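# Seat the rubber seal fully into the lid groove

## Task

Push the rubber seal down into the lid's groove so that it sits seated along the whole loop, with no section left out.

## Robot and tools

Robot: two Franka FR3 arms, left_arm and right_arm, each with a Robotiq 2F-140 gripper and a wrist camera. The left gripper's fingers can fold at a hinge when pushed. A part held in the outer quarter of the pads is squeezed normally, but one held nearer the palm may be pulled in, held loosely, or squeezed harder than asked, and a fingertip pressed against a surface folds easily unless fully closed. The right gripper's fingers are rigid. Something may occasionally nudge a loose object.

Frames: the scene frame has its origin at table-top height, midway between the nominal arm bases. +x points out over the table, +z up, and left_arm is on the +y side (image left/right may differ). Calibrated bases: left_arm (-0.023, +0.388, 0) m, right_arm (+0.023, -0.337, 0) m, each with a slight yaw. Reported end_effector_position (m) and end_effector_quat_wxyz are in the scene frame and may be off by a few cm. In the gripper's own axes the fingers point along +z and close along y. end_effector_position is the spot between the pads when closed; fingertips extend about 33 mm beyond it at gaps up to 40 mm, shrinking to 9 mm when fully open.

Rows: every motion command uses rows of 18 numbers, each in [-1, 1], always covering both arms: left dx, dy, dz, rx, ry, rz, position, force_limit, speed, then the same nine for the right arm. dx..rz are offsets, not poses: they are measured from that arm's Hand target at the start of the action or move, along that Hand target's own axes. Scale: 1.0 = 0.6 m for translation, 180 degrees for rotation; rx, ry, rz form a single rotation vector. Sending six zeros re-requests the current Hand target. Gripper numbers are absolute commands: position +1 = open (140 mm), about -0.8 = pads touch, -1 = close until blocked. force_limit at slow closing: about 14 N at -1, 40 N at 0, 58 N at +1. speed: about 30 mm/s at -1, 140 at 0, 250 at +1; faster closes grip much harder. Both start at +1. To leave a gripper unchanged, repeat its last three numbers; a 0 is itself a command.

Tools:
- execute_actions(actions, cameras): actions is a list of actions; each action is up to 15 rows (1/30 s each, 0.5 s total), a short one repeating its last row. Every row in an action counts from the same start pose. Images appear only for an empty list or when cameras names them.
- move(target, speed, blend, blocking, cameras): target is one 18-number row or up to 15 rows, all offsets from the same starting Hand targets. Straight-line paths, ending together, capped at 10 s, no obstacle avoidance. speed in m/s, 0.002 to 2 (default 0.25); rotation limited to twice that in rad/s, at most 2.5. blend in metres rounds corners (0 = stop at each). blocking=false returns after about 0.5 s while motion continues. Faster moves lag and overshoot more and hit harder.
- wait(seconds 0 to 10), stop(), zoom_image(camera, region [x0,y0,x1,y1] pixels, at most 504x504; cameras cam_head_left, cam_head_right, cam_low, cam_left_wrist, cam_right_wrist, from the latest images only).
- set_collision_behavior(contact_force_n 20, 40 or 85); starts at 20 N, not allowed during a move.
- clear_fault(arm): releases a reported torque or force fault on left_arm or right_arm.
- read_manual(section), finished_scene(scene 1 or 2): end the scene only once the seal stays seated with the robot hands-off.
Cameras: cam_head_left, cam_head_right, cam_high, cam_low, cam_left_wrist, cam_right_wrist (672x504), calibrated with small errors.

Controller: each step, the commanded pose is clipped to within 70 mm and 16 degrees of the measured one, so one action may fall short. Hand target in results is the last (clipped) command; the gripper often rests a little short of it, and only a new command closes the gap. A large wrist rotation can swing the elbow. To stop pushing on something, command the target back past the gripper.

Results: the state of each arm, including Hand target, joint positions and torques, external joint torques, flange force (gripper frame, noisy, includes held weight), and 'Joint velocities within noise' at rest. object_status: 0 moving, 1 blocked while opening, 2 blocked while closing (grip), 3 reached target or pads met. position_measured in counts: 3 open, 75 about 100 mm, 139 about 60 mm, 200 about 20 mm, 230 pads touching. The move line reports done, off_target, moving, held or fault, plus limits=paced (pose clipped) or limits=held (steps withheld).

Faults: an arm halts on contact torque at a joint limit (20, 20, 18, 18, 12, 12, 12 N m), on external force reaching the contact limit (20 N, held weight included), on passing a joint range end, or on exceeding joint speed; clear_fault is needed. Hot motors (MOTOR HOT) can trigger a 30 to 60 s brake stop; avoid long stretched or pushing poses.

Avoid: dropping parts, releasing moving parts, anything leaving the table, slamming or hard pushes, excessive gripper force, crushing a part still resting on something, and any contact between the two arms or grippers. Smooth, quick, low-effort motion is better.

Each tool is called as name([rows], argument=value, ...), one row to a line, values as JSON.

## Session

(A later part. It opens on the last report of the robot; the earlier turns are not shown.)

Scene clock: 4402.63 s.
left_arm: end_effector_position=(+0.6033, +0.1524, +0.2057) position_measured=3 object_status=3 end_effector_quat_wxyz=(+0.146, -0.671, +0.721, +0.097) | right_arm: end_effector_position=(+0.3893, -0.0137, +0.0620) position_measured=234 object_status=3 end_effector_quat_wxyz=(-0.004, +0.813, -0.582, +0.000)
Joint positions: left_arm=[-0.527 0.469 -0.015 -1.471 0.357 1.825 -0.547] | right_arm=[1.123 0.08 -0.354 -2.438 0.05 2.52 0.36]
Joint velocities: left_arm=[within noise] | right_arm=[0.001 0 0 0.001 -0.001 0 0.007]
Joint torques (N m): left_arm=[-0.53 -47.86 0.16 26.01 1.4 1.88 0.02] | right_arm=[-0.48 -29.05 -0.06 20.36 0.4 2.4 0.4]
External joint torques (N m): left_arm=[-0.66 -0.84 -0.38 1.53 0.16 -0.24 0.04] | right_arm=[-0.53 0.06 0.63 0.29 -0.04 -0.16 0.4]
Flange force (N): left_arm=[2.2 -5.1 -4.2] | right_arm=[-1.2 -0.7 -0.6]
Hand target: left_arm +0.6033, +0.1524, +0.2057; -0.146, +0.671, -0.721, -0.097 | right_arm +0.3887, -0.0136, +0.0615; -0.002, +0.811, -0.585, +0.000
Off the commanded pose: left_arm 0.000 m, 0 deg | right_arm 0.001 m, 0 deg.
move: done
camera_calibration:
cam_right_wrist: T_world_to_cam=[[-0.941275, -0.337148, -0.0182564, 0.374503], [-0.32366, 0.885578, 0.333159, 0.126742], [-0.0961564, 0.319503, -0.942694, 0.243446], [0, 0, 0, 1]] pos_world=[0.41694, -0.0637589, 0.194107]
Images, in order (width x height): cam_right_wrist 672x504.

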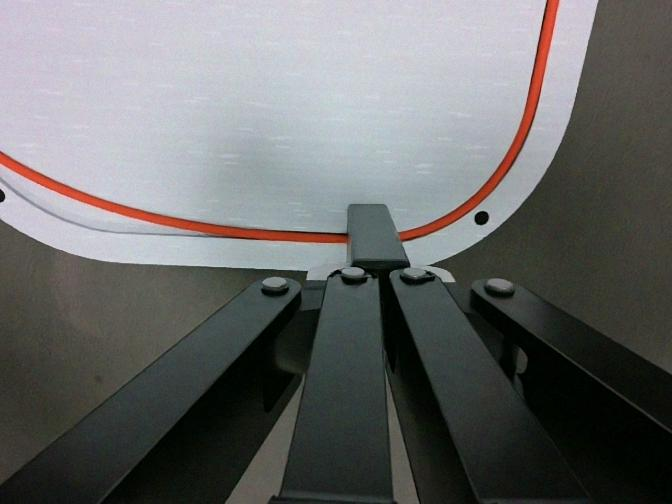

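move([
  [0,0,0,0,0,0,1,1,1, -0.0067,0,0.0112,0,0,0,-1,-0.8,0.5],
  [0,0,0,0,0,0,1,1,1, -0.0067,0.001,0.0157,0,0,0,-1,-0.8,0.5],
  [0,0,0,0,0,0,1,1,1, -0.0060,0.002,0.0199,0,0,0,-1,-0.8,0.5],
  [0,0,0,0,0,0,1,1,1, -0.0065,0.0044,0.0260,0,0,0,-1,-0.8,0.5],
  [0,0,0,0,0,0,1,1,1, -0.0060,0,0.0,0,0,0,-1,-0.8,0.5],
  [0,0,0,0,0,0,1,1,1, -0.0050,-0.0333,0.0,0,0,0,-1,-0.8,0.5],
], speed=[0.05,0.02,0.015,0.015,0.04,0.08], blend=[0.0005,0.0005,0.0005,0,0,0], cameras=["cam_right_wrist"])

zoom_image(camera="cam_right_wrist", region=[180, 130, 500, 290])

Scene clock: 4416.17 s.
left_arm: end_effector_position=(+0.6033, +0.1524, +0.2057) position_measured=3 object_status=3 end_effector_quat_wxyz=(+0.146, -0.671, +0.721, +0.097) | right_arm: end_effector_position=(+0.4071, -0.0041, +0.0622) position_measured=234 object_status=3 end_effector_quat_wxyz=(-0.004, +0.810, -0.587, +0.001)
Joint positions: left_arm=[-0.527 0.469 -0.015 -1.471 0.357 1.825 -0.547] | right_arm=[1.109 0.131 -0.349 -2.371 0.075 2.5 0.344]
Joint velocities: left_arm=[within noise] | right_arm=[-0.001 0 0 0.001 -0.001 -0.001 -0.005]
Joint torques (N m): left_arm=[-0.54 -47.83 0.16 26 1.41 1.89 0.01] | right_arm=[-0.96 -31.04 -0.18 20.62 0.61 2.39 -0.13]
External joint torques (N m): left_arm=[-0.66 -0.65 -0.38 1.45 0.17 -0.23 0.03] | right_arm=[-1.1 0 0.92 0.29 0.16 -0.17 -0.13]
Flange force (N): left_arm=[2.4 -5.3 -4.0] | right_arm=[0.0 -2.3 0.4]
Hand target: left_arm +0.6033, +0.1524, +0.2057; -0.146, +0.671, -0.721, -0.097 | right_arm +0.4067, -0.0045, +0.0616; -0.002, +0.811, -0.585, +0.000
Off the commanded pose: left_arm 0.000 m, 0 deg | right_arm 0.001 m, 0 deg.
move: done
camera_calibration:
cam_right_wrist: T_world_to_cam=[[-0.944659, -0.327514, -0.0188095, 0.395837], [-0.31485, 0.889041, 0.332378, 0.120406], [-0.0921361, 0.319906, -0.942959, 0.24061], [0, 0, 0, 1]] pos_world=[0.43401, -0.0543759, 0.19431]
Images, in order (width x height): cam_right_wrist 672x504.

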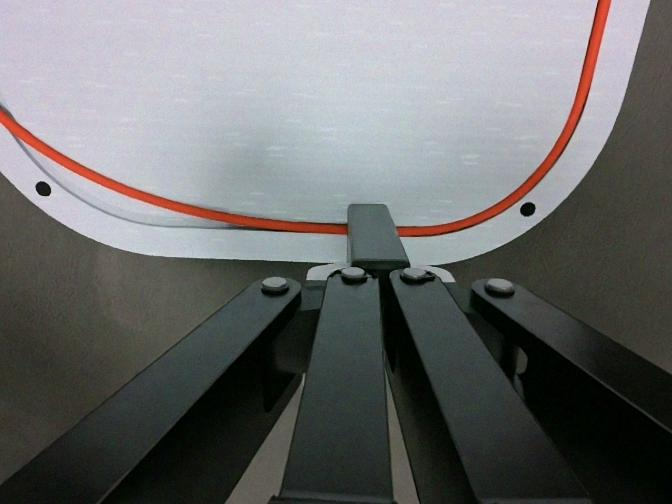

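Scaled by 1.575 from the camera's 672x504 image, which has a finer 960x720 frame.

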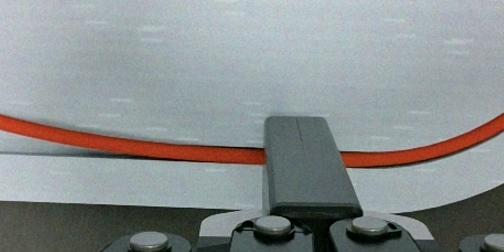

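move([
  [0,0,0,0,0,0,1,1,1, -0.0020,0,0.0112,0,0,0,-1,-0.8,0.5],
  [0,0,0,0,0,0,1,1,1, -0.0020,0.001,0.0157,0,0,0,-1,-0.8,0.5],
  [0,0,0,0,0,0,1,1,1, -0.0025,0.002,0.0199,0,0,0,-1,-0.8,0.5],
  [0,0,0,0,0,0,1,1,1, -0.0035,0.0044,0.0260,0,0,0,-1,-0.8,0.5],
  [0,0,0,0,0,0,1,1,1, -0.0020,0,0.0,0,0,0,-1,-0.8,0.5],
  [0,0,0,0,0,0,1,1,1, -0.0005,-0.0333,0.0,0,0,0,-1,-0.8,0.5],
], speed=[0.05,0.02,0.015,0.015,0.04,0.08], blend=[0.0005,0.0005,0.0005,0,0,0], cameras=["cam_right_wrist"])

zoom_image(camera="cam_right_wrist", region=[180, 130, 500, 290])

Scene clock: 4427.97 s.
left_arm: end_effector_position=(+0.6033, +0.1524, +0.2057) position_measured=3 object_status=3 end_effector_quat_wxyz=(+0.146, -0.671, +0.721, +0.097) | right_arm: end_effector_position=(+0.4260, +0.0024, +0.0623) position_measured=234 object_status=3 end_effector_quat_wxyz=(-0.004, +0.810, -0.587, +0.001)
Joint positions: left_arm=[-0.527 0.469 -0.015 -1.471 0.357 1.825 -0.547] | right_arm=[1.09 0.179 -0.345 -2.305 0.098 2.479 0.314]
Joint velocities: left_arm=[within noise] | right_arm=[0.001 0.001 0 0 0.001 -0.001 -0.007]
Joint torques (N m): left_arm=[-0.55 -47.88 0.16 26.04 1.4 1.88 0.01] | right_arm=[-0.94 -32.93 -0.66 20.9 0.63 2.34 -0.14]
External joint torques (N m): left_arm=[-0.72 -0.6 -0.42 1.44 0.15 -0.25 0.03] | right_arm=[-0.91 -0.03 1.09 0.26 0.17 -0.24 -0.14]
Flange force (N): left_arm=[2.6 -5.4 -4.1] | right_arm=[-0.2 -2.3 0.4]
Hand target: left_arm +0.6033, +0.1524, +0.2057; -0.146, +0.671, -0.721, -0.097 | right_arm +0.4255, +0.0021, +0.0617; -0.002, +0.811, -0.585, +0.000
Off the commanded pose: left_arm 0.000 m, 0 deg | right_arm 0.001 m, 0 deg.
move: done
camera_calibration:
cam_right_wrist: T_world_to_cam=[[-0.944683, -0.327436, -0.0189462, 0.415863], [-0.314834, 0.8891, 0.332236, 0.120568], [-0.0919409, 0.319822, -0.943006, 0.240283], [0, 0, 0, 1]] pos_world=[0.45291, -0.0478762, 0.194411]
Images, in order (width x height): cam_right_wrist 672x504.

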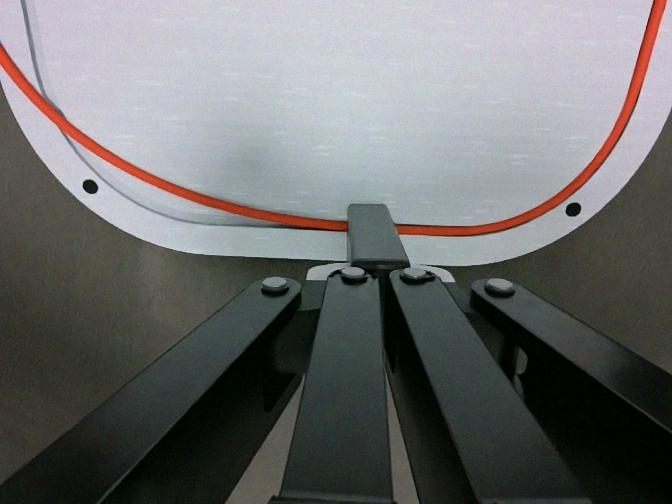

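Scaled by 1.575 from the camera's 672x504 image, which has a finer 960x720 frame.

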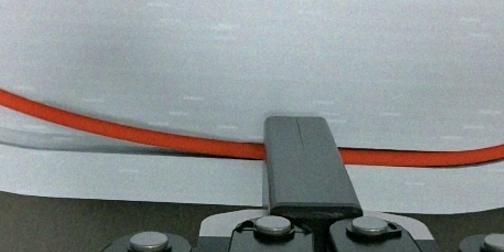

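move([
  [0,0,0,0,0,0,1,1,1, 0,0,-0.0972,0,0,0,-1,-0.8,0.5],
  [0,0,0,0,0,0,1,1,1, 0.1520,-0.2328,-0.0972,0,0,-0.492,-1,-0.8,0.5],
  [0,0,0,0,0,0,1,1,1, 0.1520,-0.2328,-0.0305,0,0,-0.492,-1,-0.8,0.5],
], speed=[0.1,0.2,0.08], blend=[0.005,0.002,0], cameras=["cam_right_wrist"])

zoom_image(camera="cam_right_wrist", region=[180, 130, 500, 290])

Scene clock: 4458.27 s.
left_arm: end_effector_position=(+0.6033, +0.1524, +0.2057) position_measured=3 object_status=3 end_effector_quat_wxyz=(+0.146, -0.671, +0.721, +0.097) | right_arm: end_effector_position=(+0.5455, -0.0284, +0.1211) position_measured=234 object_status=3 end_effector_quat_wxyz=(-0.002, +0.994, -0.112, +0.008)
Joint positions: left_arm=[-0.527 0.469 -0.015 -1.471 0.357 1.825 -0.547] | right_arm=[0.747 0.274 -0.178 -1.981 0.054 2.265 -0.847]
Joint velocities: left_arm=[within noise] | right_arm=[0.003 -0.001 0 -0.001 0 0 0.004]
Joint torques (N m): left_arm=[-0.55 -47.83 0.13 26.01 1.4 1.88 0.04] | right_arm=[-1.11 -41.24 -0.73 22.69 0.5 2.73 0.23]
External joint torques (N m): left_arm=[-0.62 -0.88 -0.37 1.57 0.16 -0.24 0.06] | right_arm=[-1.01 -1.42 0.69 -0.53 -0.13 0.03 0.23]
Flange force (N): left_arm=[2.2 -5.2 -4.3] | right_arm=[-4.0 4.2 -1.5]
Hand target: left_arm +0.6033, +0.1524, +0.2057; -0.146, +0.671, -0.721, -0.097 | right_arm +0.5447, -0.0278, +0.1212; -0.002, +0.993, -0.114, +0.008 (not the last commanded pose)
Off the commanded pose: left_arm 0.000 m, 0 deg | right_arm 0.059 m, 30 deg.
move: held (right_arm; a check stopped the path); path passed 1 of 3 targets; limits=held
pose unreachable (right arm): on one or more control steps of this call, first in action 0 (counted from 0), this arm could not follow its commanded pose, so it was not sent that pose on those steps. It may still have moved: this result reports where it is.
cause: moving toward the commanded pose would bring a part of the arm too close to another arm (a part of this arm just beyond joint 6 (wrist pitch) and a part of the left arm just beyond its joint 6 (wrist pitch), at the place that arm is still heading or pushing toward).
camera_calibration:
cam_right_wrist: T_world_to_cam=[[-0.205284, -0.978544, -0.0176226, 0.0979004], [-0.929917, 0.189406, 0.315246, 0.483814], [-0.305144, 0.0811025, -0.948846, 0.426801], [0, 0, 0, 1]] pos_world=[0.600239, -0.030452, 0.254173]
Images, in order (width x height): cam_right_wrist 672x504.

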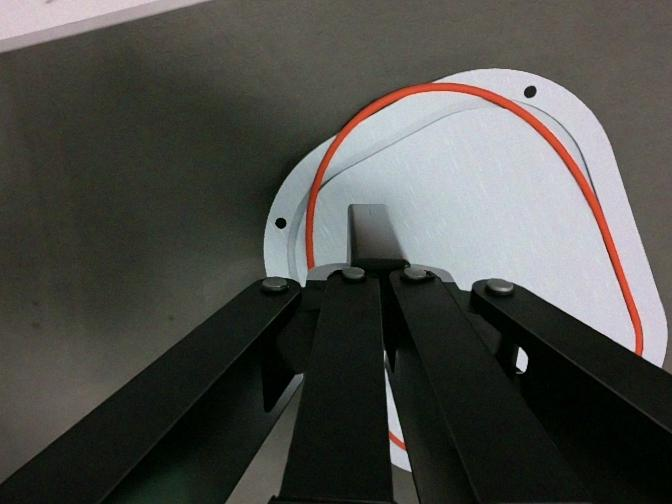

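Scaled by 1.575 from the camera's 672x504 image, which has a finer 960x720 frame.

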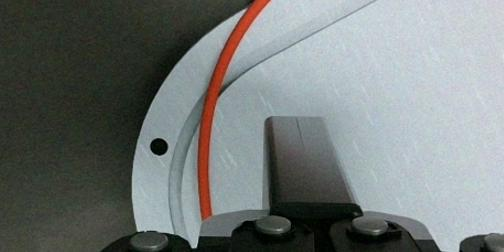

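move([
  [-0.5183,0.3612,-0.0470,0,0,0,1,1,1, 0,0,0,0,0,0,-1,-0.8,0.5],
], speed=[0.2], cameras=["cam_high"])

Scene clock: 4479.53 s.
left_arm: end_effector_position=(+0.4042, +0.4518, +0.3252) position_measured=3 object_status=3 end_effector_quat_wxyz=(+0.146, -0.674, +0.718, +0.095) | right_arm: end_effector_position=(+0.5455, -0.0284, +0.1211) position_measured=234 object_status=3 end_effector_quat_wxyz=(-0.002, +0.994, -0.112, +0.008)
Joint positions: left_arm=[-0.356 -0.499 0.201 -2.333 0.463 1.847 -0.21] | right_arm=[0.748 0.274 -0.178 -1.981 0.054 2.265 -0.846]
Joint velocities: left_arm=[0.001 0 -0.001 0 -0.001 0 0.006] | right_arm=[within noise]
Joint torques (N m): left_arm=[-0.88 -14.81 -3.66 25.98 1.81 1.95 0.21] | right_arm=[-0.26 -41.25 -0.69 22.71 0.5 2.74 0.25]
External joint torques (N m): left_arm=[-0.87 -0.23 -0.19 1.12 0.55 -0.46 0.23] | right_arm=[-0.18 -1.3 0.73 -0.56 -0.13 0.03 0.25]
Flange force (N): left_arm=[-0.7 -2.0 -3.7] | right_arm=[-4.7 3.5 -1.4]
Hand target: left_arm +0.4033, +0.4525, +0.3257; -0.146, +0.671, -0.721, -0.097 | right_arm +0.5447, -0.0278, +0.1212; -0.002, +0.993, -0.114, +0.008
Off the commanded pose: left_arm 0.001 m, 1 deg | right_arm 0.001 m, 0 deg.
move: done
Images, in order (width x height): cam_high 672x504.

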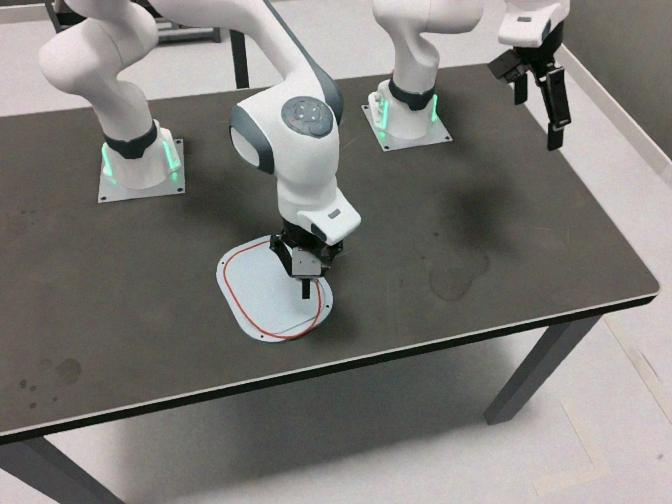

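move([
  [0,0,0,0,0,0,1,1,1, 0.0731,0.0045,0,-0.0012,-0.005,-0.167,-1,-0.8,0.5],
  [0,0,0,0,0,0,1,1,1, 0.0731,0.0045,0.0687,-0.0012,-0.005,-0.167,-1,-0.8,0.5],
], speed=[0.12,0.08], blend=[0.003,0], cameras=["cam_right_wrist"])

zoom_image(camera="cam_right_wrist", region=[180, 130, 560, 320])

Scene clock: 4497.83 s.
left_arm: end_effector_position=(+0.4042, +0.4518, +0.3252) position_measured=3 object_status=3 end_effector_quat_wxyz=(+0.146, -0.673, +0.719, +0.096) | right_arm: end_effector_position=(+0.5865, -0.0397, +0.0807) position_measured=234 object_status=3 end_effector_quat_wxyz=(+0.000, +0.990, +0.144, -0.001)
Joint positions: left_arm=[-0.356 -0.499 0.201 -2.333 0.463 1.847 -0.208] | right_arm=[0.557 0.424 -0.031 -1.858 0.017 2.278 -1.385]
Joint velocities: left_arm=[within noise] | right_arm=[0.001 -0.001 -0.002 -0.001 -0.001 0.003 -0.007]
Joint torques (N m): left_arm=[-0.5 -14.79 -4.13 25.94 1.7 1.99 0.26] | right_arm=[-0.75 -45.4 0.74 22.81 0.4 2.88 -0.21]
External joint torques (N m): left_arm=[-0.51 -0.29 -0.69 1.18 0.44 -0.4 0.28] | right_arm=[-0.79 -0.99 0.73 -0.09 -0.26 0.23 -0.21]
Flange force (N): left_arm=[-0.4 -1.7 -4.0] | right_arm=[-3.2 1.6 -0.9]
Hand target: left_arm +0.4033, +0.4525, +0.3257; -0.146, +0.671, -0.721, -0.097 | right_arm +0.5874, -0.0402, +0.0806; +0.001, +0.989, +0.148, +0.000
Off the commanded pose: left_arm 0.001 m, 0 deg | right_arm 0.001 m, 0 deg.
move: done
camera_calibration:
cam_right_wrist: T_world_to_cam=[[0.301539, -0.953382, -0.0116739, -0.202308], [-0.898238, -0.288161, 0.331861, 0.497867], [-0.319755, -0.0895833, -0.943256, 0.403172], [0, 0, 0, 1]] pos_world=[0.637122, -0.0132931, 0.21271]
Images, in order (width x height): cam_right_wrist 672x504.

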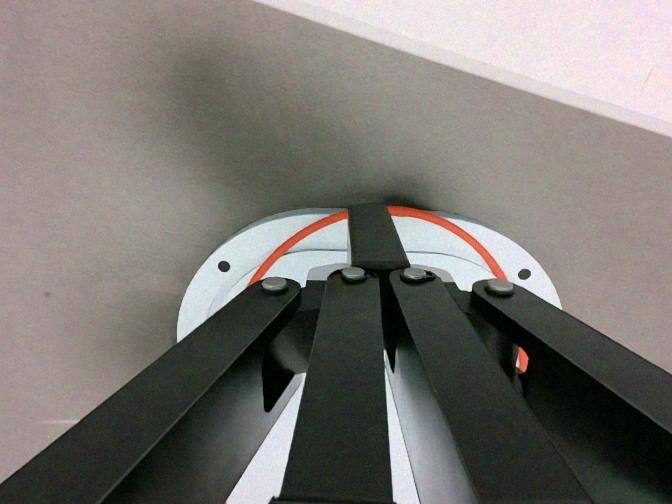

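Scaled by 1.326 from the camera's 672x504 image, which has a finer 960x720 frame.

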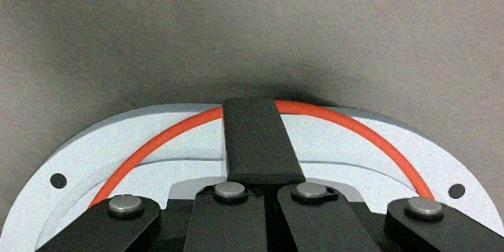

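move([
  [0,0,0,0,0,0,1,1,1, -0.20,0.05,-0.2,0,0,0.46,1,-0.8,0.5],
], speed=[0.2], cameras=["cam_right_wrist"])

Scene clock: 4510.17 s.
left_arm: end_effector_position=(+0.4042, +0.4518, +0.3252) position_measured=3 object_status=3 end_effector_quat_wxyz=(+0.146, -0.673, +0.719, +0.096) | right_arm: end_effector_position=(+0.4822, -0.1024, +0.2010) position_measured=3 object_status=3 end_effector_quat_wxyz=(-0.001, +0.841, -0.541, +0.000)
Joint positions: left_arm=[-0.356 -0.499 0.201 -2.333 0.463 1.847 -0.208] | right_arm=[0.754 -0.079 -0.235 -2.21 -0.02 2.136 0.061]
Joint velocities: left_arm=[within noise] | right_arm=[-0.001 0.001 0.001 0 0 -0.001 0.006]
Joint torques (N m): left_arm=[-0.53 -14.79 -4.11 25.98 1.69 2 0.28] | right_arm=[-0.63 -29.41 1.41 23.5 0.22 2.42 0.26]
External joint torques (N m): left_arm=[-0.56 -0.37 -0.71 1.24 0.43 -0.39 0.3] | right_arm=[-0.69 -0.92 0.85 -0.49 -0.42 -0.17 0.26]
Flange force (N): left_arm=[-0.5 -1.7 -4.2] | right_arm=[-0.5 5.0 -1.0]
Hand target: left_arm +0.4033, +0.4525, +0.3257; -0.146, +0.671, -0.721, -0.097 | right_arm +0.4814, -0.1038, +0.2007; +0.001, +0.840, -0.543, +0.001
Off the commanded pose: left_arm 0.001 m, 0 deg | right_arm 0.002 m, 0 deg.
move: done
camera_calibration:
cam_right_wrist: T_world_to_cam=[[-0.903055, -0.429287, -0.0143243, 0.40583], [-0.409466, 0.850328, 0.330575, 0.227397], [-0.129731, 0.304393, -0.943671, 0.426604], [0, 0, 0, 1]] pos_world=[0.514942, -0.148999, 0.333215]
Images, in order (width x height): cam_right_wrist 672x504.

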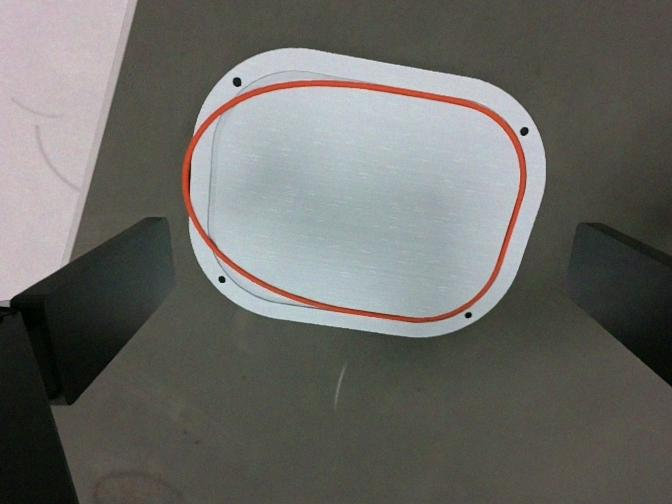

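zoom_image(camera="cam_right_wrist", region=[380, 70, 560, 220])

zoom_image(camera="cam_right_wrist", region=[380, 200, 560, 350])

zoom_image(camera="cam_right_wrist", region=[170, 50, 380, 220])

zoom_image(camera="cam_right_wrist", region=[170, 180, 380, 350])

Scaled by 2.800 from the camera's 672x504 image, which has a finer 960x720 frame.

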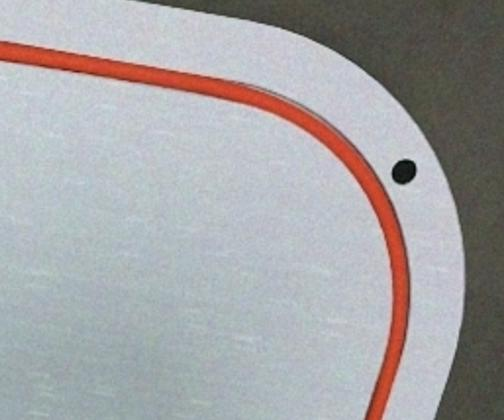

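Scaled by 2.800 from the camera's 672x504 image, which has a finer 960x720 frame.

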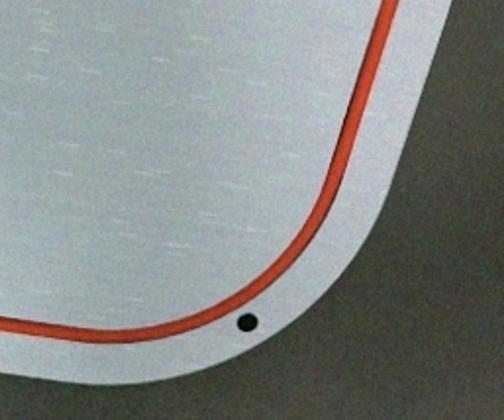

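Scaled by 2.400 from the camera's 672x504 image, which has a finer 960x720 frame.

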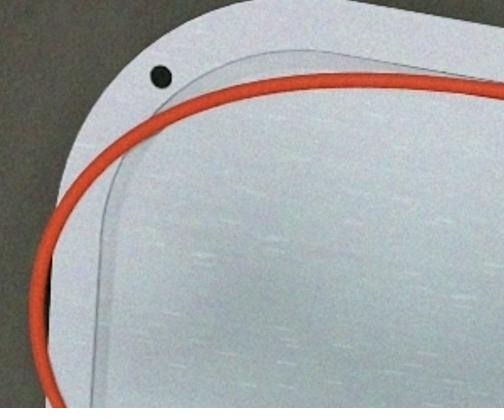

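Scaled by 2.400 from the camera's 672x504 image, which has a finer 960x720 frame.

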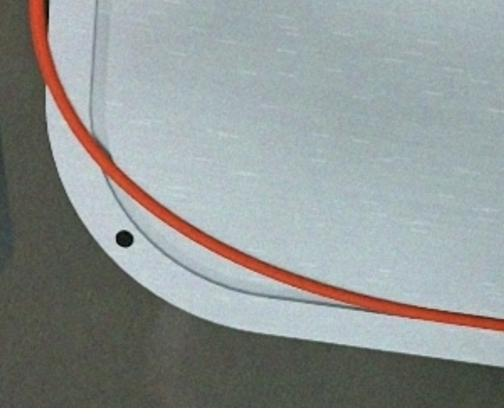

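move([
  [0,0,0,0,0,0,1,1,1, -0.0145,-0.2013,0.1845,-0.0005,0.0005,0.0494,-0.5,-0.8,0.5],
], speed=[0.15], cameras=["cam_right_wrist"])

Scene clock: 4602.33 s.
left_arm: end_effector_position=(+0.4042, +0.4518, +0.3252) position_measured=3 object_status=3 end_effector_quat_wxyz=(+0.146, -0.673, +0.719, +0.096) | right_arm: end_effector_position=(+0.5871, -0.0470, +0.0899) position_measured=192 object_status=3 end_effector_quat_wxyz=(+0.003, +0.798, -0.603, +0.001)
Joint positions: left_arm=[-0.356 -0.499 0.201 -2.333 0.463 1.847 -0.208] | right_arm=[0.735 0.414 -0.235 -1.861 0.115 2.257 0.127]
Joint velocities: left_arm=[within noise] | right_arm=[0 -0.002 -0.001 0 -0.002 0 0.006]
Joint torques (N m): left_arm=[-0.56 -14.76 -4.14 25.93 1.71 1.98 0.23] | right_arm=[-0.56 -44.2 -2.58 23.32 0.75 2.8 0.22]
External joint torques (N m): left_arm=[-0.53 -0.25 -0.65 1.12 0.45 -0.42 0.25] | right_arm=[-0.58 -0.76 0.2 0.44 0.18 0.24 0.22]
Flange force (N): left_arm=[-0.4 -1.7 -3.9] | right_arm=[0.3 0.2 -0.7]
Hand target: left_arm +0.4033, +0.4525, +0.3257; -0.146, +0.671, -0.721, -0.097 | right_arm +0.5880, -0.0466, +0.0899; +0.002, +0.795, -0.607, +0.001
Off the commanded pose: left_arm 0.001 m, 0 deg | right_arm 0.001 m, 1 deg.
move: done
camera_calibration:
cam_right_wrist: T_world_to_cam=[[-0.957418, -0.288587, -0.00830407, 0.560753], [-0.275569, 0.904896, 0.324384, 0.18444], [-0.0860986, 0.312859, -0.945889, 0.293384], [0, 0, 0, 1]] pos_world=[0.612961, -0.0968607, 0.222336]
Images, in order (width x height): cam_right_wrist 672x504.

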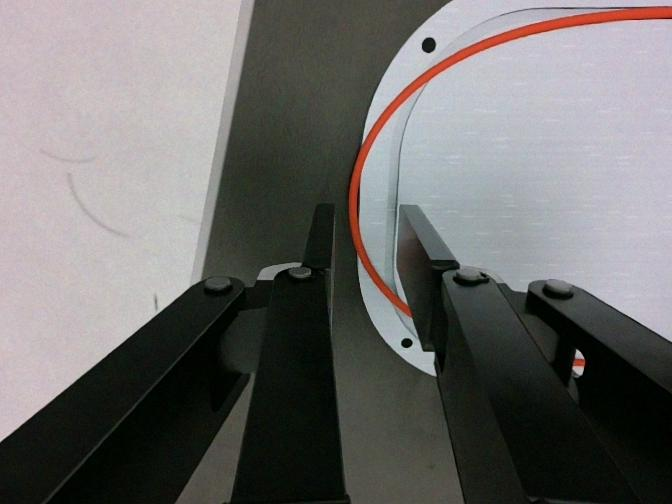

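execute_actions(actions=[], cameras=["cam_right_wrist"])

Scene clock: 4632.50 s.
left_arm: end_effector_position=(+0.4042, +0.4518, +0.3252) position_measured=3 object_status=3 end_effector_quat_wxyz=(+0.146, -0.673, +0.719, +0.096) | right_arm: end_effector_position=(+0.5871, -0.0470, +0.0899) position_measured=192 object_status=3 end_effector_quat_wxyz=(+0.003, +0.797, -0.604, +0.001)
Joint positions: left_arm=[-0.356 -0.499 0.201 -2.333 0.463 1.847 -0.208] | right_arm=[0.735 0.414 -0.235 -1.861 0.115 2.257 0.129]
Joint velocities: within noise
Joint torques (N m): left_arm=[-0.51 -14.78 -4.12 25.97 1.69 1.99 0.25] | right_arm=[-0.64 -44.23 -2.58 23.3 0.73 2.8 0.29]
External joint torques (N m): left_arm=[-0.51 -0.38 -0.67 1.27 0.43 -0.4 0.27] | right_arm=[-0.62 -0.94 0.23 0.47 0.16 0.24 0.29]
Flange force (N): left_arm=[-0.5 -1.7 -4.2] | right_arm=[0.3 0.5 -1.0]
Hand target: left_arm +0.4033, +0.4525, +0.3257; -0.146, +0.671, -0.721, -0.097 | right_arm +0.5880, -0.0466, +0.0899; +0.002, +0.795, -0.607, +0.001
Tool commands: left_gripper/position=+1.0 left_gripper/force_limit=+1.0 left_gripper/speed=+1.0 right_gripper/position=-0.5 right_gripper/force_limit=-0.8 right_gripper/speed=+0.5
Off the commanded pose: left_arm 0.001 m, 0 deg | right_arm 0.001 m, 0 deg.
camera_calibration:
cam_right_wrist: T_world_to_cam=[[-0.957925, -0.286897, -0.0083537, 0.561108], [-0.273984, 0.905364, 0.324419, 0.183569], [-0.0855118, 0.313058, -0.945876, 0.293064], [0, 0, 0, 1]] pos_world=[0.612855, -0.096963, 0.222336]
Images, in order (width x height): cam_right_wrist 672x504.

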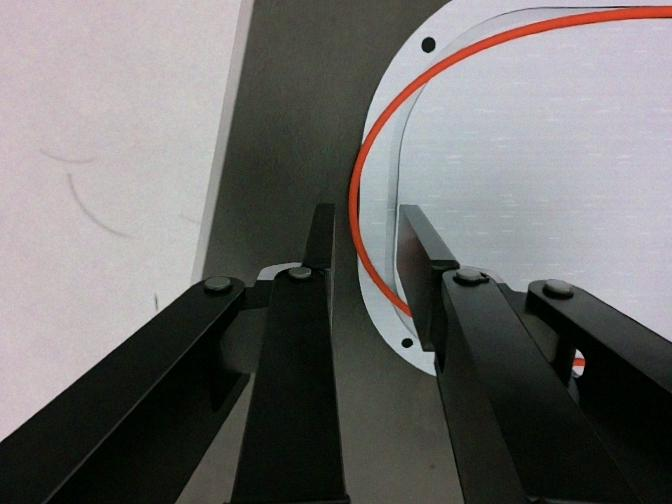

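move([
  [0,0,0,0,0,0,1,1,1, 0.00833,-0.00583,0.0333,0,0,0,-0.5,-0.8,0.5],
], speed=0.1, cameras=["cam_right_wrist"])

Scene clock: 4653.80 s.
left_arm: end_effector_position=(+0.4042, +0.4518, +0.3252) position_measured=3 object_status=3 end_effector_quat_wxyz=(+0.146, -0.673, +0.719, +0.096) | right_arm: end_effector_position=(+0.5917, -0.0512, +0.0699) position_measured=192 object_status=3 end_effector_quat_wxyz=(+0.003, +0.794, -0.608, +0.001)
Joint positions: left_arm=[-0.356 -0.499 0.201 -2.333 0.463 1.847 -0.208] | right_arm=[0.722 0.451 -0.23 -1.86 0.126 2.292 0.123]
Joint velocities: left_arm=[within noise] | right_arm=[0 0 0 -0.001 -0.001 0.005 -0.001]
Joint torques (N m): left_arm=[-0.5 -14.76 -4.15 25.98 1.7 1.99 0.24] | right_arm=[-0.84 -45.11 -1.62 22.68 0.67 2.85 -0.28]
External joint torques (N m): left_arm=[-0.54 -0.33 -0.73 1.26 0.44 -0.39 0.26] | right_arm=[-0.74 -0.83 1.43 0.07 0.11 0.28 -0.28]
Flange force (N): left_arm=[-0.4 -1.8 -4.2] | right_arm=[1.2 1.4 -0.1]
Hand target: left_arm +0.4033, +0.4525, +0.3257; -0.146, +0.671, -0.721, -0.097 | right_arm +0.5927, -0.0505, +0.0699; +0.002, +0.795, -0.607, +0.001
Off the commanded pose: left_arm 0.001 m, 0 deg | right_arm 0.001 m, 0 deg.
move: done
camera_calibration:
cam_right_wrist: T_world_to_cam=[[-0.960638, -0.277692, -0.00782802, 0.566292], [-0.265178, 0.90822, 0.323756, 0.190089], [-0.082795, 0.313088, -0.946108, 0.274332], [0, 0, 0, 1]] pos_world=[0.617123, -0.101278, 0.202438]
Images, in order (width x height): cam_right_wrist 672x504.

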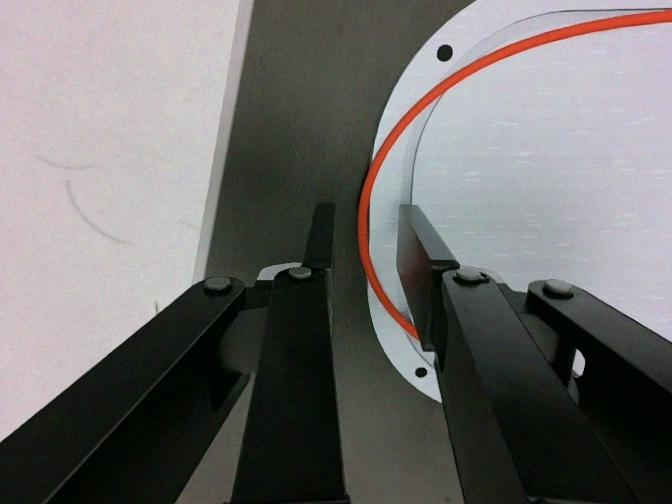

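move([
  [0,0,0,0,0,0,1,1,1, 0,0,0.0303,0,0,0,-0.5,-0.8,0.5],
], speed=0.06, cameras=["cam_right_wrist"])

execute_actions([
  [[0,0,0,0,0,0,1,1,1,0,0,0,0,0,0,-1,-1,-1]],
], cameras=["cam_right_wrist"])

Scene clock: 4660.47 s.
left_arm: end_effector_position=(+0.4042, +0.4518, +0.3252) position_measured=3 object_status=3 end_effector_quat_wxyz=(+0.146, -0.673, +0.719, +0.096) | right_arm: end_effector_position=(+0.5925, -0.0507, +0.0525) position_measured=192 object_status=3 end_effector_quat_wxyz=(+0.003, +0.794, -0.607, +0.002)
Joint positions: left_arm=[-0.356 -0.499 0.201 -2.333 0.463 1.847 -0.208] | right_arm=[0.713 0.479 -0.22 -1.865 0.132 2.327 0.119]
Joint velocities: left_arm=[within noise] | right_arm=[0 -0.001 0.001 0 0 0.003 0.001]
Joint torques (N m): left_arm=[-0.55 -14.77 -4.09 25.95 1.7 1.98 0.24] | right_arm=[-0.98 -45.7 -1.93 22.03 0.62 2.66 -0.21]
External joint torques (N m): left_arm=[-0.6 -0.33 -0.69 1.18 0.43 -0.41 0.26] | right_arm=[-1.02 -0.93 1.04 -0.23 0.07 0.08 -0.21]
Flange force (N): left_arm=[-0.3 -1.6 -4.1] | right_arm=[1.8 2.5 -0.7]
Hand target: left_arm +0.4033, +0.4525, +0.3257; -0.146, +0.671, -0.721, -0.097 | right_arm +0.5927, -0.0506, +0.0518; +0.002, +0.795, -0.607, +0.001
Off the commanded pose: left_arm 0.001 m, 0 deg | right_arm 0.001 m, 0 deg.
move: done
camera_calibration:
cam_right_wrist: T_world_to_cam=[[-0.960449, -0.27829, -0.00963858, 0.567008], [-0.266267, 0.907725, 0.324249, 0.196049], [-0.0814859, 0.313991, -0.945923, 0.257041], [0, 0, 0, 1]] pos_world=[0.617729, -0.100875, 0.185037]
Images, in order (width x height): cam_right_wrist 672x504.

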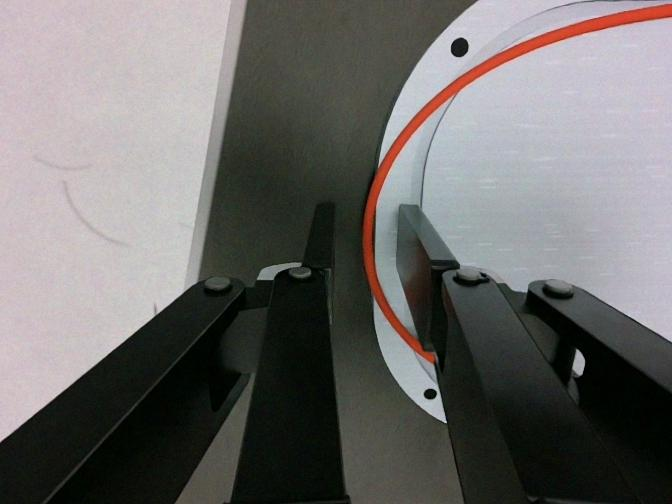

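Scene clock: 4661.43 s.
left_arm: end_effector_position=(+0.4042, +0.4518, +0.3252) position_measured=3 object_status=3 end_effector_quat_wxyz=(+0.146, -0.673, +0.719, +0.096) | right_arm: end_effector_position=(+0.5926, -0.0504, +0.0525) position_measured=227 object_status=0 end_effector_quat_wxyz=(+0.002, +0.794, -0.607, +0.001)
Joint positions: left_arm=[-0.356 -0.499 0.201 -2.333 0.463 1.847 -0.208] | right_arm=[0.712 0.479 -0.218 -1.865 0.132 2.328 0.119]
Joint torques (N m): left_arm=[-0.52 -14.8 -4.12 25.95 1.7 1.98 0.27] | right_arm=[-0.98 -45.74 -1.98 22.06 0.4 2.81 -0.13]
External joint torques (N m): left_arm=[-0.55 -0.28 -0.7 1.17 0.44 -0.41 0.29] | right_arm=[-0.95 -0.9 1.02 -0.25 -0.14 0.23 -0.13]
Flange force (N): left_arm=[-0.4 -1.7 -4.1] | right_arm=[1.7 2.9 -0.5]
Hand target: left_arm +0.4033, +0.4525, +0.3257; -0.146, +0.671, -0.721, -0.097 | right_arm +0.5927, -0.0506, +0.0518; +0.002, +0.795, -0.607, +0.001
Off the commanded pose: left_arm 0.001 m, 0 deg | right_arm 0.001 m, 0 deg.
camera_calibration:
cam_right_wrist: T_world_to_cam=[[-0.960432, -0.278333, -0.0100253, 0.567189], [-0.266357, 0.907399, 0.325086, 0.195885], [-0.0813852, 0.314893, -0.945631, 0.256894], [0, 0, 0, 1]] pos_world=[0.617829, -0.100772, 0.184934]
Images, in order (width x height): cam_right_wrist 672x504.

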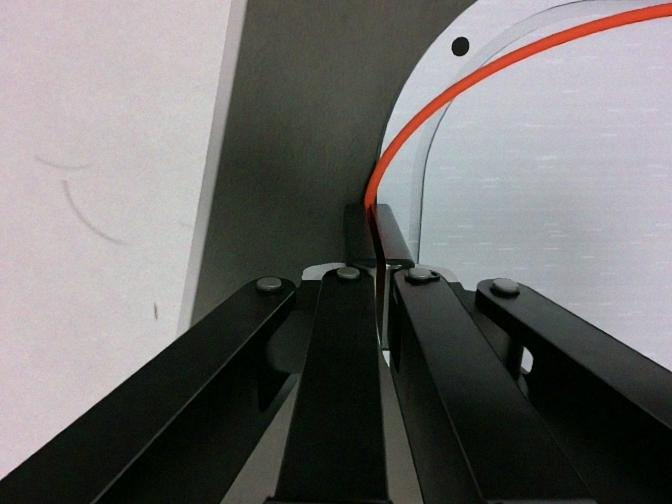

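move([
  [0,0,0,0,0,0,1,1,1, 0,0,-0.005,0,0,0,-1,-1,-1],
  [0,0,0,0,0,0,1,1,1, -0.00333,0.0325,-0.005,0,0,0,-1,-1,-1],
], speed=0.04, cameras=["cam_right_wrist"])

Scene clock: 4674.23 s.
left_arm: end_effector_position=(+0.4042, +0.4518, +0.3252) position_measured=3 object_status=3 end_effector_quat_wxyz=(+0.146, -0.673, +0.719, +0.096) | right_arm: end_effector_position=(+0.5731, -0.0538, +0.0545) position_measured=227 object_status=2 end_effector_quat_wxyz=(+0.002, +0.796, -0.606, -0.001)
Joint positions: left_arm=[-0.356 -0.499 0.201 -2.333 0.463 1.847 -0.208] | right_arm=[0.729 0.427 -0.223 -1.943 0.129 2.353 0.123]
Joint velocities: left_arm=[within noise] | right_arm=[0.001 -0.001 0 -0.001 0.001 0.004 0.001]
Joint torques (N m): left_arm=[-0.54 -14.77 -4.12 25.97 1.69 1.99 0.23] | right_arm=[-0.54 -44.39 -2.48 21.11 0.22 2.76 0.29]
External joint torques (N m): left_arm=[-0.56 -0.26 -0.68 1.13 0.43 -0.42 0.24] | right_arm=[-0.57 -1.37 0.22 -0.86 -0.31 0.19 0.29]
Flange force (N): left_arm=[-0.3 -1.7 -4.0] | right_arm=[1.5 7.2 -1.7]
Hand target: left_arm +0.4033, +0.4525, +0.3257; -0.146, +0.671, -0.721, -0.097 | right_arm +0.5734, -0.0538, +0.0548; +0.002, +0.795, -0.607, +0.001
Off the commanded pose: left_arm 0.001 m, 0 deg | right_arm 0.000 m, 0 deg.
move: done
camera_calibration:
cam_right_wrist: T_world_to_cam=[[-0.959294, -0.282297, -0.00794648, 0.546483], [-0.269168, 0.905439, 0.328221, 0.194394], [-0.0854607, 0.316999, -0.944568, 0.260631], [0, 0, 0, 1]] pos_world=[0.598836, -0.104361, 0.186722]
Images, in order (width x height): cam_right_wrist 672x504.

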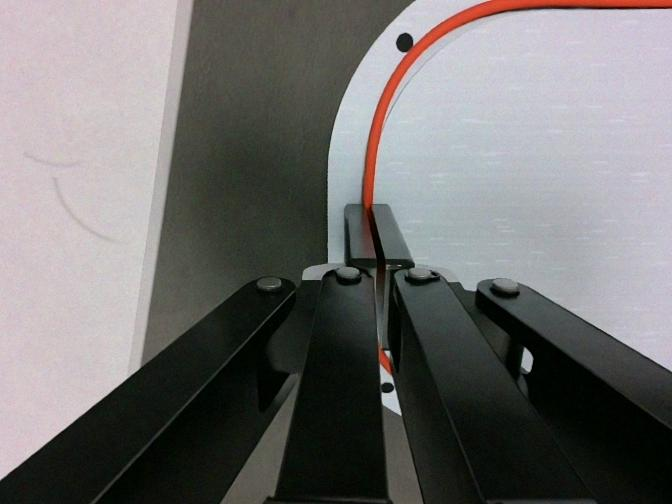

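zoom_image(camera="cam_right_wrist", region=[300, 20, 480, 230])

Scaled by 2.400 from the camera's 672x504 image, which has a finer 960x720 frame.

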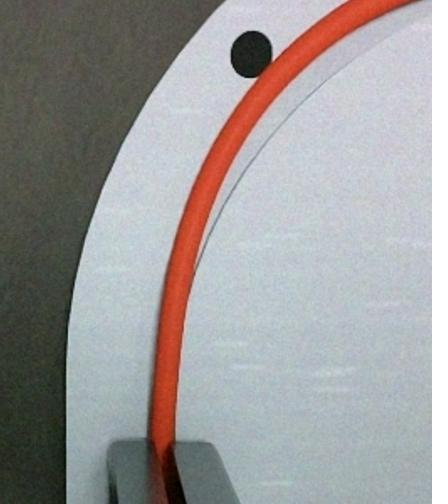

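move([
  [0,0,0,0,0,0,1,1,1, 0,0,0.0067,0,0,0,-1,-1,-1],
  [0,0,0,0,0,0,1,1,1, 0,0,0.0115,0,0,0,-1,-1,-1],
], speed=[0.02,0.012], cameras=["cam_right_wrist"])

Scene clock: 4697.33 s.
left_arm: end_effector_position=(+0.4042, +0.4518, +0.3252) position_measured=3 object_status=3 end_effector_quat_wxyz=(+0.146, -0.673, +0.719, +0.096) | right_arm: end_effector_position=(+0.5739, -0.0539, +0.0519) position_measured=227 object_status=2 end_effector_quat_wxyz=(+0.001, +0.796, -0.606, +0.001)
Joint positions: left_arm=[-0.356 -0.499 0.201 -2.333 0.463 1.847 -0.208] | right_arm=[0.73 0.432 -0.223 -1.945 0.129 2.361 0.123]
Joint torques (N m): left_arm=[-0.57 -14.75 -4.13 25.96 1.7 1.98 0.25] | right_arm=[-0.81 -40.95 -1.8 20.86 0.39 3.58 0.1]
External joint torques (N m): left_arm=[-0.55 -0.28 -0.64 1.21 0.45 -0.41 0.27] | right_arm=[-0.83 2.14 0.94 -1.06 -0.13 1.01 0.1]
Flange force (N): left_arm=[-0.5 -1.9 -4.1] | right_arm=[0.5 -0.1 6.3]
Hand target: left_arm +0.4033, +0.4525, +0.3257; -0.146, +0.671, -0.721, -0.097 | right_arm +0.5734, -0.0538, +0.0479; +0.002, +0.795, -0.607, +0.001
Off the commanded pose: left_arm 0.001 m, 0 deg | right_arm 0.004 m, 0 deg.
move: off_target (right_arm)
camera_calibration:
cam_right_wrist: T_world_to_cam=[[-0.959382, -0.281897, -0.0109654, 0.547503], [-0.269853, 0.905671, 0.327017, 0.195979], [-0.0822541, 0.316693, -0.944955, 0.256427], [0, 0, 0, 1]] pos_world=[0.599242, -0.104362, 0.184227]
Images, in order (width x height): cam_right_wrist 672x504.

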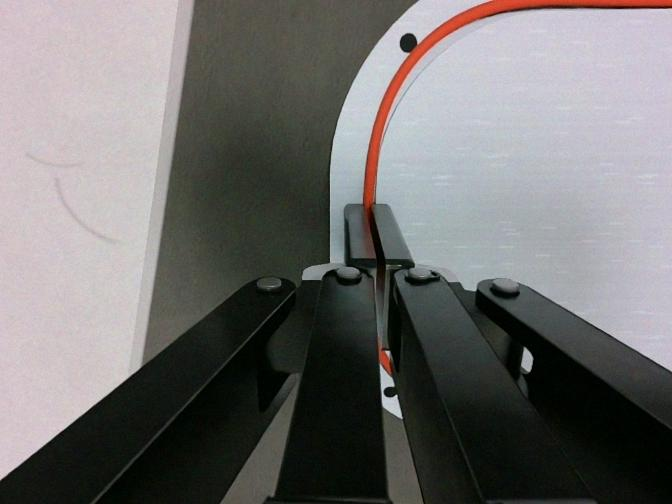

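zoom_image(camera="cam_right_wrist", region=[320, 60, 440, 230])

Scaled by 2.965 from the camera's 672x504 image, which has a finer 960x720 frame.

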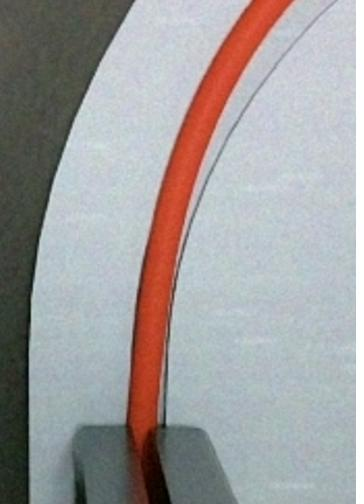

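move([
  [0,0,0,0,0,0,1,1,1, -0.001,0,0.004,0,0,0,-1,-1,-1],
], speed=[0.012], cameras=["cam_right_wrist"])

Scene clock: 4712.50 s.
left_arm: end_effector_position=(+0.4042, +0.4518, +0.3252) position_measured=3 object_status=3 end_effector_quat_wxyz=(+0.146, -0.673, +0.719, +0.096) | right_arm: end_effector_position=(+0.5748, -0.0530, +0.0518) position_measured=227 object_status=2 end_effector_quat_wxyz=(+0.000, +0.796, -0.606, +0.002)
Joint positions: left_arm=[-0.356 -0.499 0.201 -2.333 0.463 1.847 -0.208] | right_arm=[0.73 0.433 -0.222 -1.945 0.129 2.366 0.123]
Joint velocities: left_arm=[within noise] | right_arm=[0 0 0.001 0 -0.001 0.005 0]
Joint torques (N m): left_arm=[-0.57 -14.76 -4.1 25.98 1.69 1.99 0.25] | right_arm=[-0.7 -38.81 -1 20.25 0.54 3.44 0.16]
External joint torques (N m): left_arm=[-0.51 -0.27 -0.56 1.21 0.44 -0.41 0.26] | right_arm=[-0.71 4.17 1.73 -1.59 0.01 0.87 0.16]
Flange force (N): left_arm=[-0.6 -1.9 -4.0] | right_arm=[-0.6 -3.4 10.0]
Hand target: left_arm +0.4033, +0.4525, +0.3257; -0.146, +0.671, -0.721, -0.097 | right_arm +0.5732, -0.0533, +0.0455; +0.002, +0.795, -0.607, +0.001
Off the commanded pose: left_arm 0.001 m, 0 deg | right_arm 0.007 m, 0 deg.
move: off_target (right_arm)
camera_calibration:
cam_right_wrist: T_world_to_cam=[[-0.959144, -0.282551, -0.014454, 0.548592], [-0.271539, 0.905012, 0.327445, 0.196467], [-0.0794387, 0.317991, -0.94476, 0.254593], [0, 0, 0, 1]] pos_world=[0.599752, -0.103758, 0.184127]
Images, in order (width x height): cam_right_wrist 672x504.

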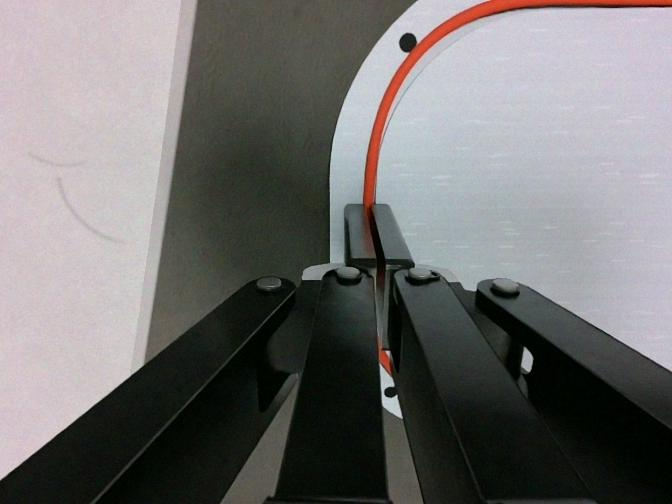

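move([
  [0,0,0,0,0,0,1,1,1, -0.002,0.0008,0.0075,0,0,0,-1,-1,-1],
], speed=[0.012], cameras=["cam_right_wrist"])

Scene clock: 4816.43 s.
left_arm: end_effector_position=(+0.4042, +0.4518, +0.3252) position_measured=3 object_status=3 end_effector_quat_wxyz=(+0.146, -0.673, +0.719, +0.096) | right_arm: end_effector_position=(+0.5764, -0.0511, +0.0516) position_measured=227 object_status=2 end_effector_quat_wxyz=(-0.004, +0.796, -0.605, +0.003)
Joint positions: left_arm=[-0.356 -0.499 0.201 -2.333 0.463 1.847 -0.208] | right_arm=[0.73 0.434 -0.221 -1.945 0.129 2.374 0.123]
Joint velocities: left_arm=[within noise] | right_arm=[0 0.001 0.002 0 0.002 0.004 -0.002]
Joint torques (N m): left_arm=[-0.54 -14.73 -4.08 25.91 1.7 1.98 0.24] | right_arm=[-0.55 -35.9 -0.77 18.79 0.79 3.5 0.2]
External joint torques (N m): left_arm=[-0.57 -0.33 -0.67 1.18 0.44 -0.41 0.26] | right_arm=[-0.57 7.42 1.96 -3.22 0.26 0.88 0.2]
Flange force (N): left_arm=[-0.4 -1.6 -4.1] | right_arm=[-1.1 -4.8 16.2]
Hand target: left_arm +0.4033, +0.4525, +0.3257; -0.146, +0.671, -0.721, -0.097 | right_arm +0.5724, -0.0522, +0.0410; +0.002, +0.795, -0.607, +0.001
Off the commanded pose: left_arm 0.001 m, 0 deg | right_arm 0.011 m, 1 deg.
move: off_target (right_arm)
camera_calibration:
cam_right_wrist: T_world_to_cam=[[-0.958696, -0.28362, -0.0214764, 0.550714], [-0.274687, 0.903615, 0.328674, 0.196911], [-0.073812, 0.320998, -0.944199, 0.250813], [0, 0, 0, 1]] pos_world=[0.60057, -0.102249, 0.183925]
Images, in order (width x height): cam_right_wrist 672x504.

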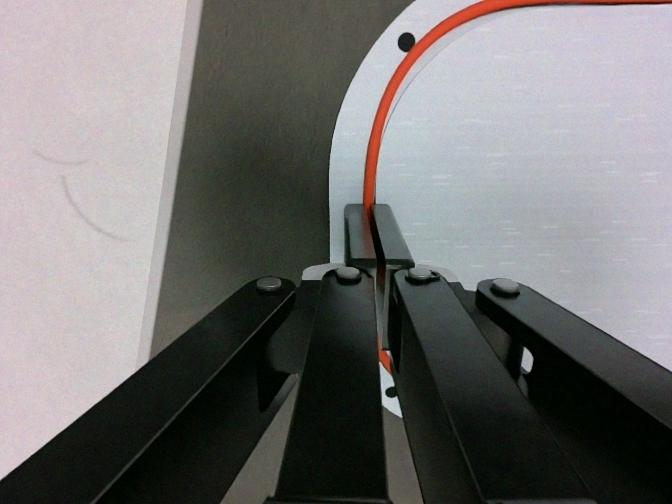

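zoom_image(camera="cam_right_wrist", region=[320, 180, 440, 420])

Scaled by 2.100 from the camera's 672x504 image, which has a finer 960x720 frame.

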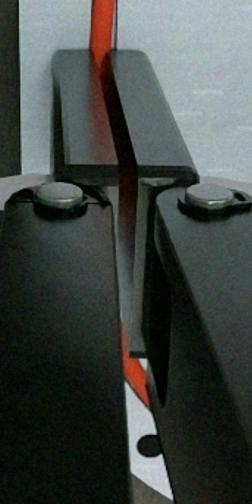

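move([
  [0,0,0,0,0,0,1,1,1, 0.0025,-0.0012,-0.0140,0,0,0,-1,-1,-1],
  [0,0,0,0,0,0,1,1,1, 0.0025,-0.0012,-0.0140,0,0,0,-0.6,-0.8,-0.8],
], speed=[0.03,0.02], cameras=["cam_right_wrist"])

Scene clock: 4836.57 s.
left_arm: end_effector_position=(+0.4042, +0.4518, +0.3252) position_measured=3 object_status=3 end_effector_quat_wxyz=(+0.146, -0.673, +0.719, +0.096) | right_arm: end_effector_position=(+0.5748, -0.0522, +0.0510) position_measured=205 object_status=0 end_effector_quat_wxyz=(-0.001, +0.796, -0.605, +0.002)
Joint positions: left_arm=[-0.356 -0.499 0.201 -2.333 0.463 1.847 -0.208] | right_arm=[0.73 0.434 -0.221 -1.944 0.129 2.368 0.123]
Joint torques (N m): left_arm=[-0.56 -14.78 -4.11 25.94 1.69 1.98 0.23] | right_arm=[-0.59 -43.48 -2.52 21.72 0.41 2.37 0.23]
External joint torques (N m): left_arm=[-0.58 -0.3 -0.68 1.18 0.43 -0.41 0.25] | right_arm=[-0.77 -0.35 0.07 -0.22 -0.11 -0.22 0.23]
Flange force (N): left_arm=[-0.3 -1.7 -4.1] | right_arm=[0.8 1.0 -0.9]
Hand target: left_arm +0.4033, +0.4525, +0.3257; -0.146, +0.671, -0.721, -0.097 | right_arm +0.5735, -0.0535, +0.0494; +0.002, +0.795, -0.607, +0.001
Off the commanded pose: left_arm 0.001 m, 0 deg | right_arm 0.002 m, 0 deg.
move: done
camera_calibration:
cam_right_wrist: T_world_to_cam=[[-0.958944, -0.28319, -0.0151808, 0.548662], [-0.272333, 0.904599, 0.327926, 0.196322], [-0.0791328, 0.318597, -0.944581, 0.25342], [0, 0, 0, 1]] pos_world=[0.599655, -0.102956, 0.183325]
Images, in order (width x height): cam_right_wrist 672x504.

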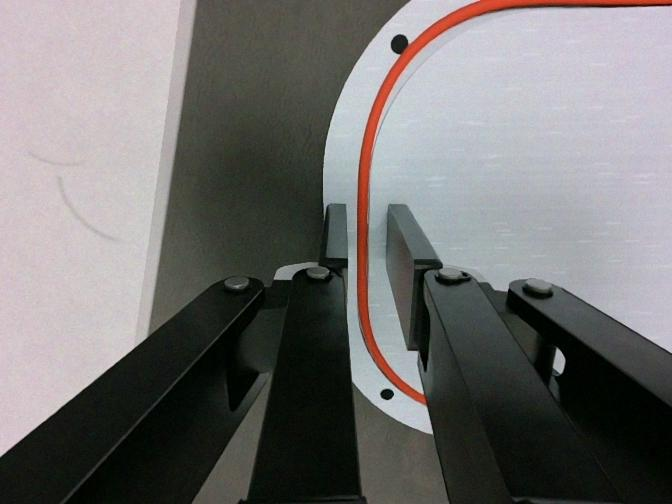

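zoom_image(camera="cam_right_wrist", region=[300, 100, 460, 260])

zoom_image(camera="cam_right_wrist", region=[320, 240, 460, 420])

Scaled by 3.150 from the camera's 672x504 image, which has a finer 960x720 frame.

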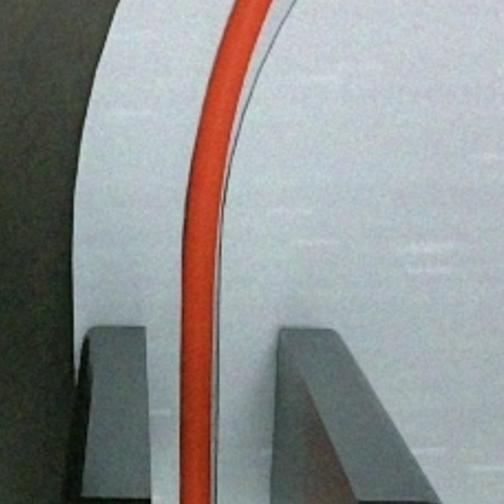

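Scaled by 2.800 from the camera's 672x504 image, which has a finer 960x720 frame.

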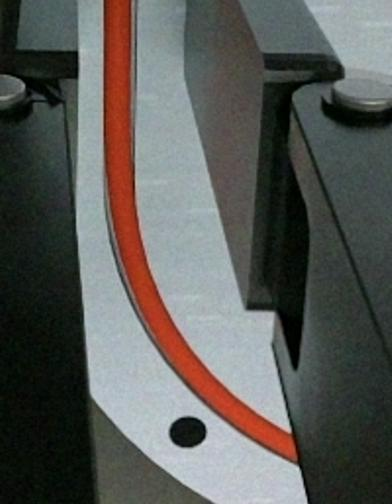

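move([
  [0,0,0,0,0,0,1,1,1, 0,0,-0.022,0,0,0,-0.6,-0.8,-0.8],
  [0,0,0,0,0,0,1,1,1, 0,0,-0.022,0,0,0,-1,-0.8,0.5],
], speed=[0.05,0.05], cameras=["cam_right_wrist"])

Scene clock: 4855.13 s.
left_arm: end_effector_position=(+0.4042, +0.4518, +0.3252) position_measured=3 object_status=3 end_effector_quat_wxyz=(+0.146, -0.673, +0.719, +0.096) | right_arm: end_effector_position=(+0.5737, -0.0534, +0.0622) position_measured=234 object_status=3 end_effector_quat_wxyz=(+0.001, +0.795, -0.606, +0.000)
Joint positions: left_arm=[-0.356 -0.499 0.201 -2.333 0.463 1.847 -0.208] | right_arm=[0.735 0.415 -0.23 -1.942 0.126 2.342 0.125]
Joint torques (N m): left_arm=[-0.54 -14.79 -4.15 25.93 1.69 1.99 0.28] | right_arm=[-0.39 -43.63 -2.56 22.24 0.39 2.4 0.22]
External joint torques (N m): left_arm=[-0.61 -0.22 -0.77 1.1 0.42 -0.41 0.3] | right_arm=[-0.37 -1.21 0.17 0.27 -0.14 -0.15 0.22]
Flange force (N): left_arm=[-0.2 -1.7 -4.0] | right_arm=[0.3 1.7 -2.4]
Hand target: left_arm +0.4033, +0.4525, +0.3257; -0.146, +0.671, -0.721, -0.097 | right_arm +0.5735, -0.0534, +0.0626; +0.002, +0.795, -0.607, +0.001
Off the commanded pose: left_arm 0.001 m, 0 deg | right_arm 0.000 m, 0 deg.
move: done
camera_calibration:
cam_right_wrist: T_world_to_cam=[[-0.959436, -0.281703, -0.0112575, 0.547616], [-0.269662, 0.905311, 0.328169, 0.191941], [-0.0822547, 0.317893, -0.944552, 0.265996], [0, 0, 0, 1]] pos_world=[0.599041, -0.10406, 0.194423]
Images, in order (width x height): cam_right_wrist 672x504.

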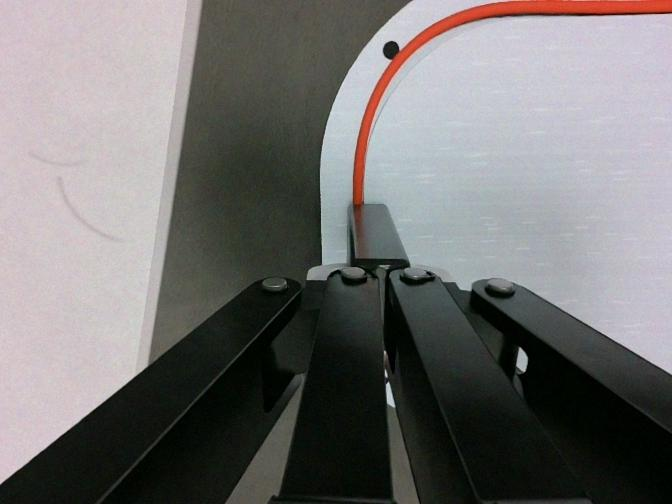

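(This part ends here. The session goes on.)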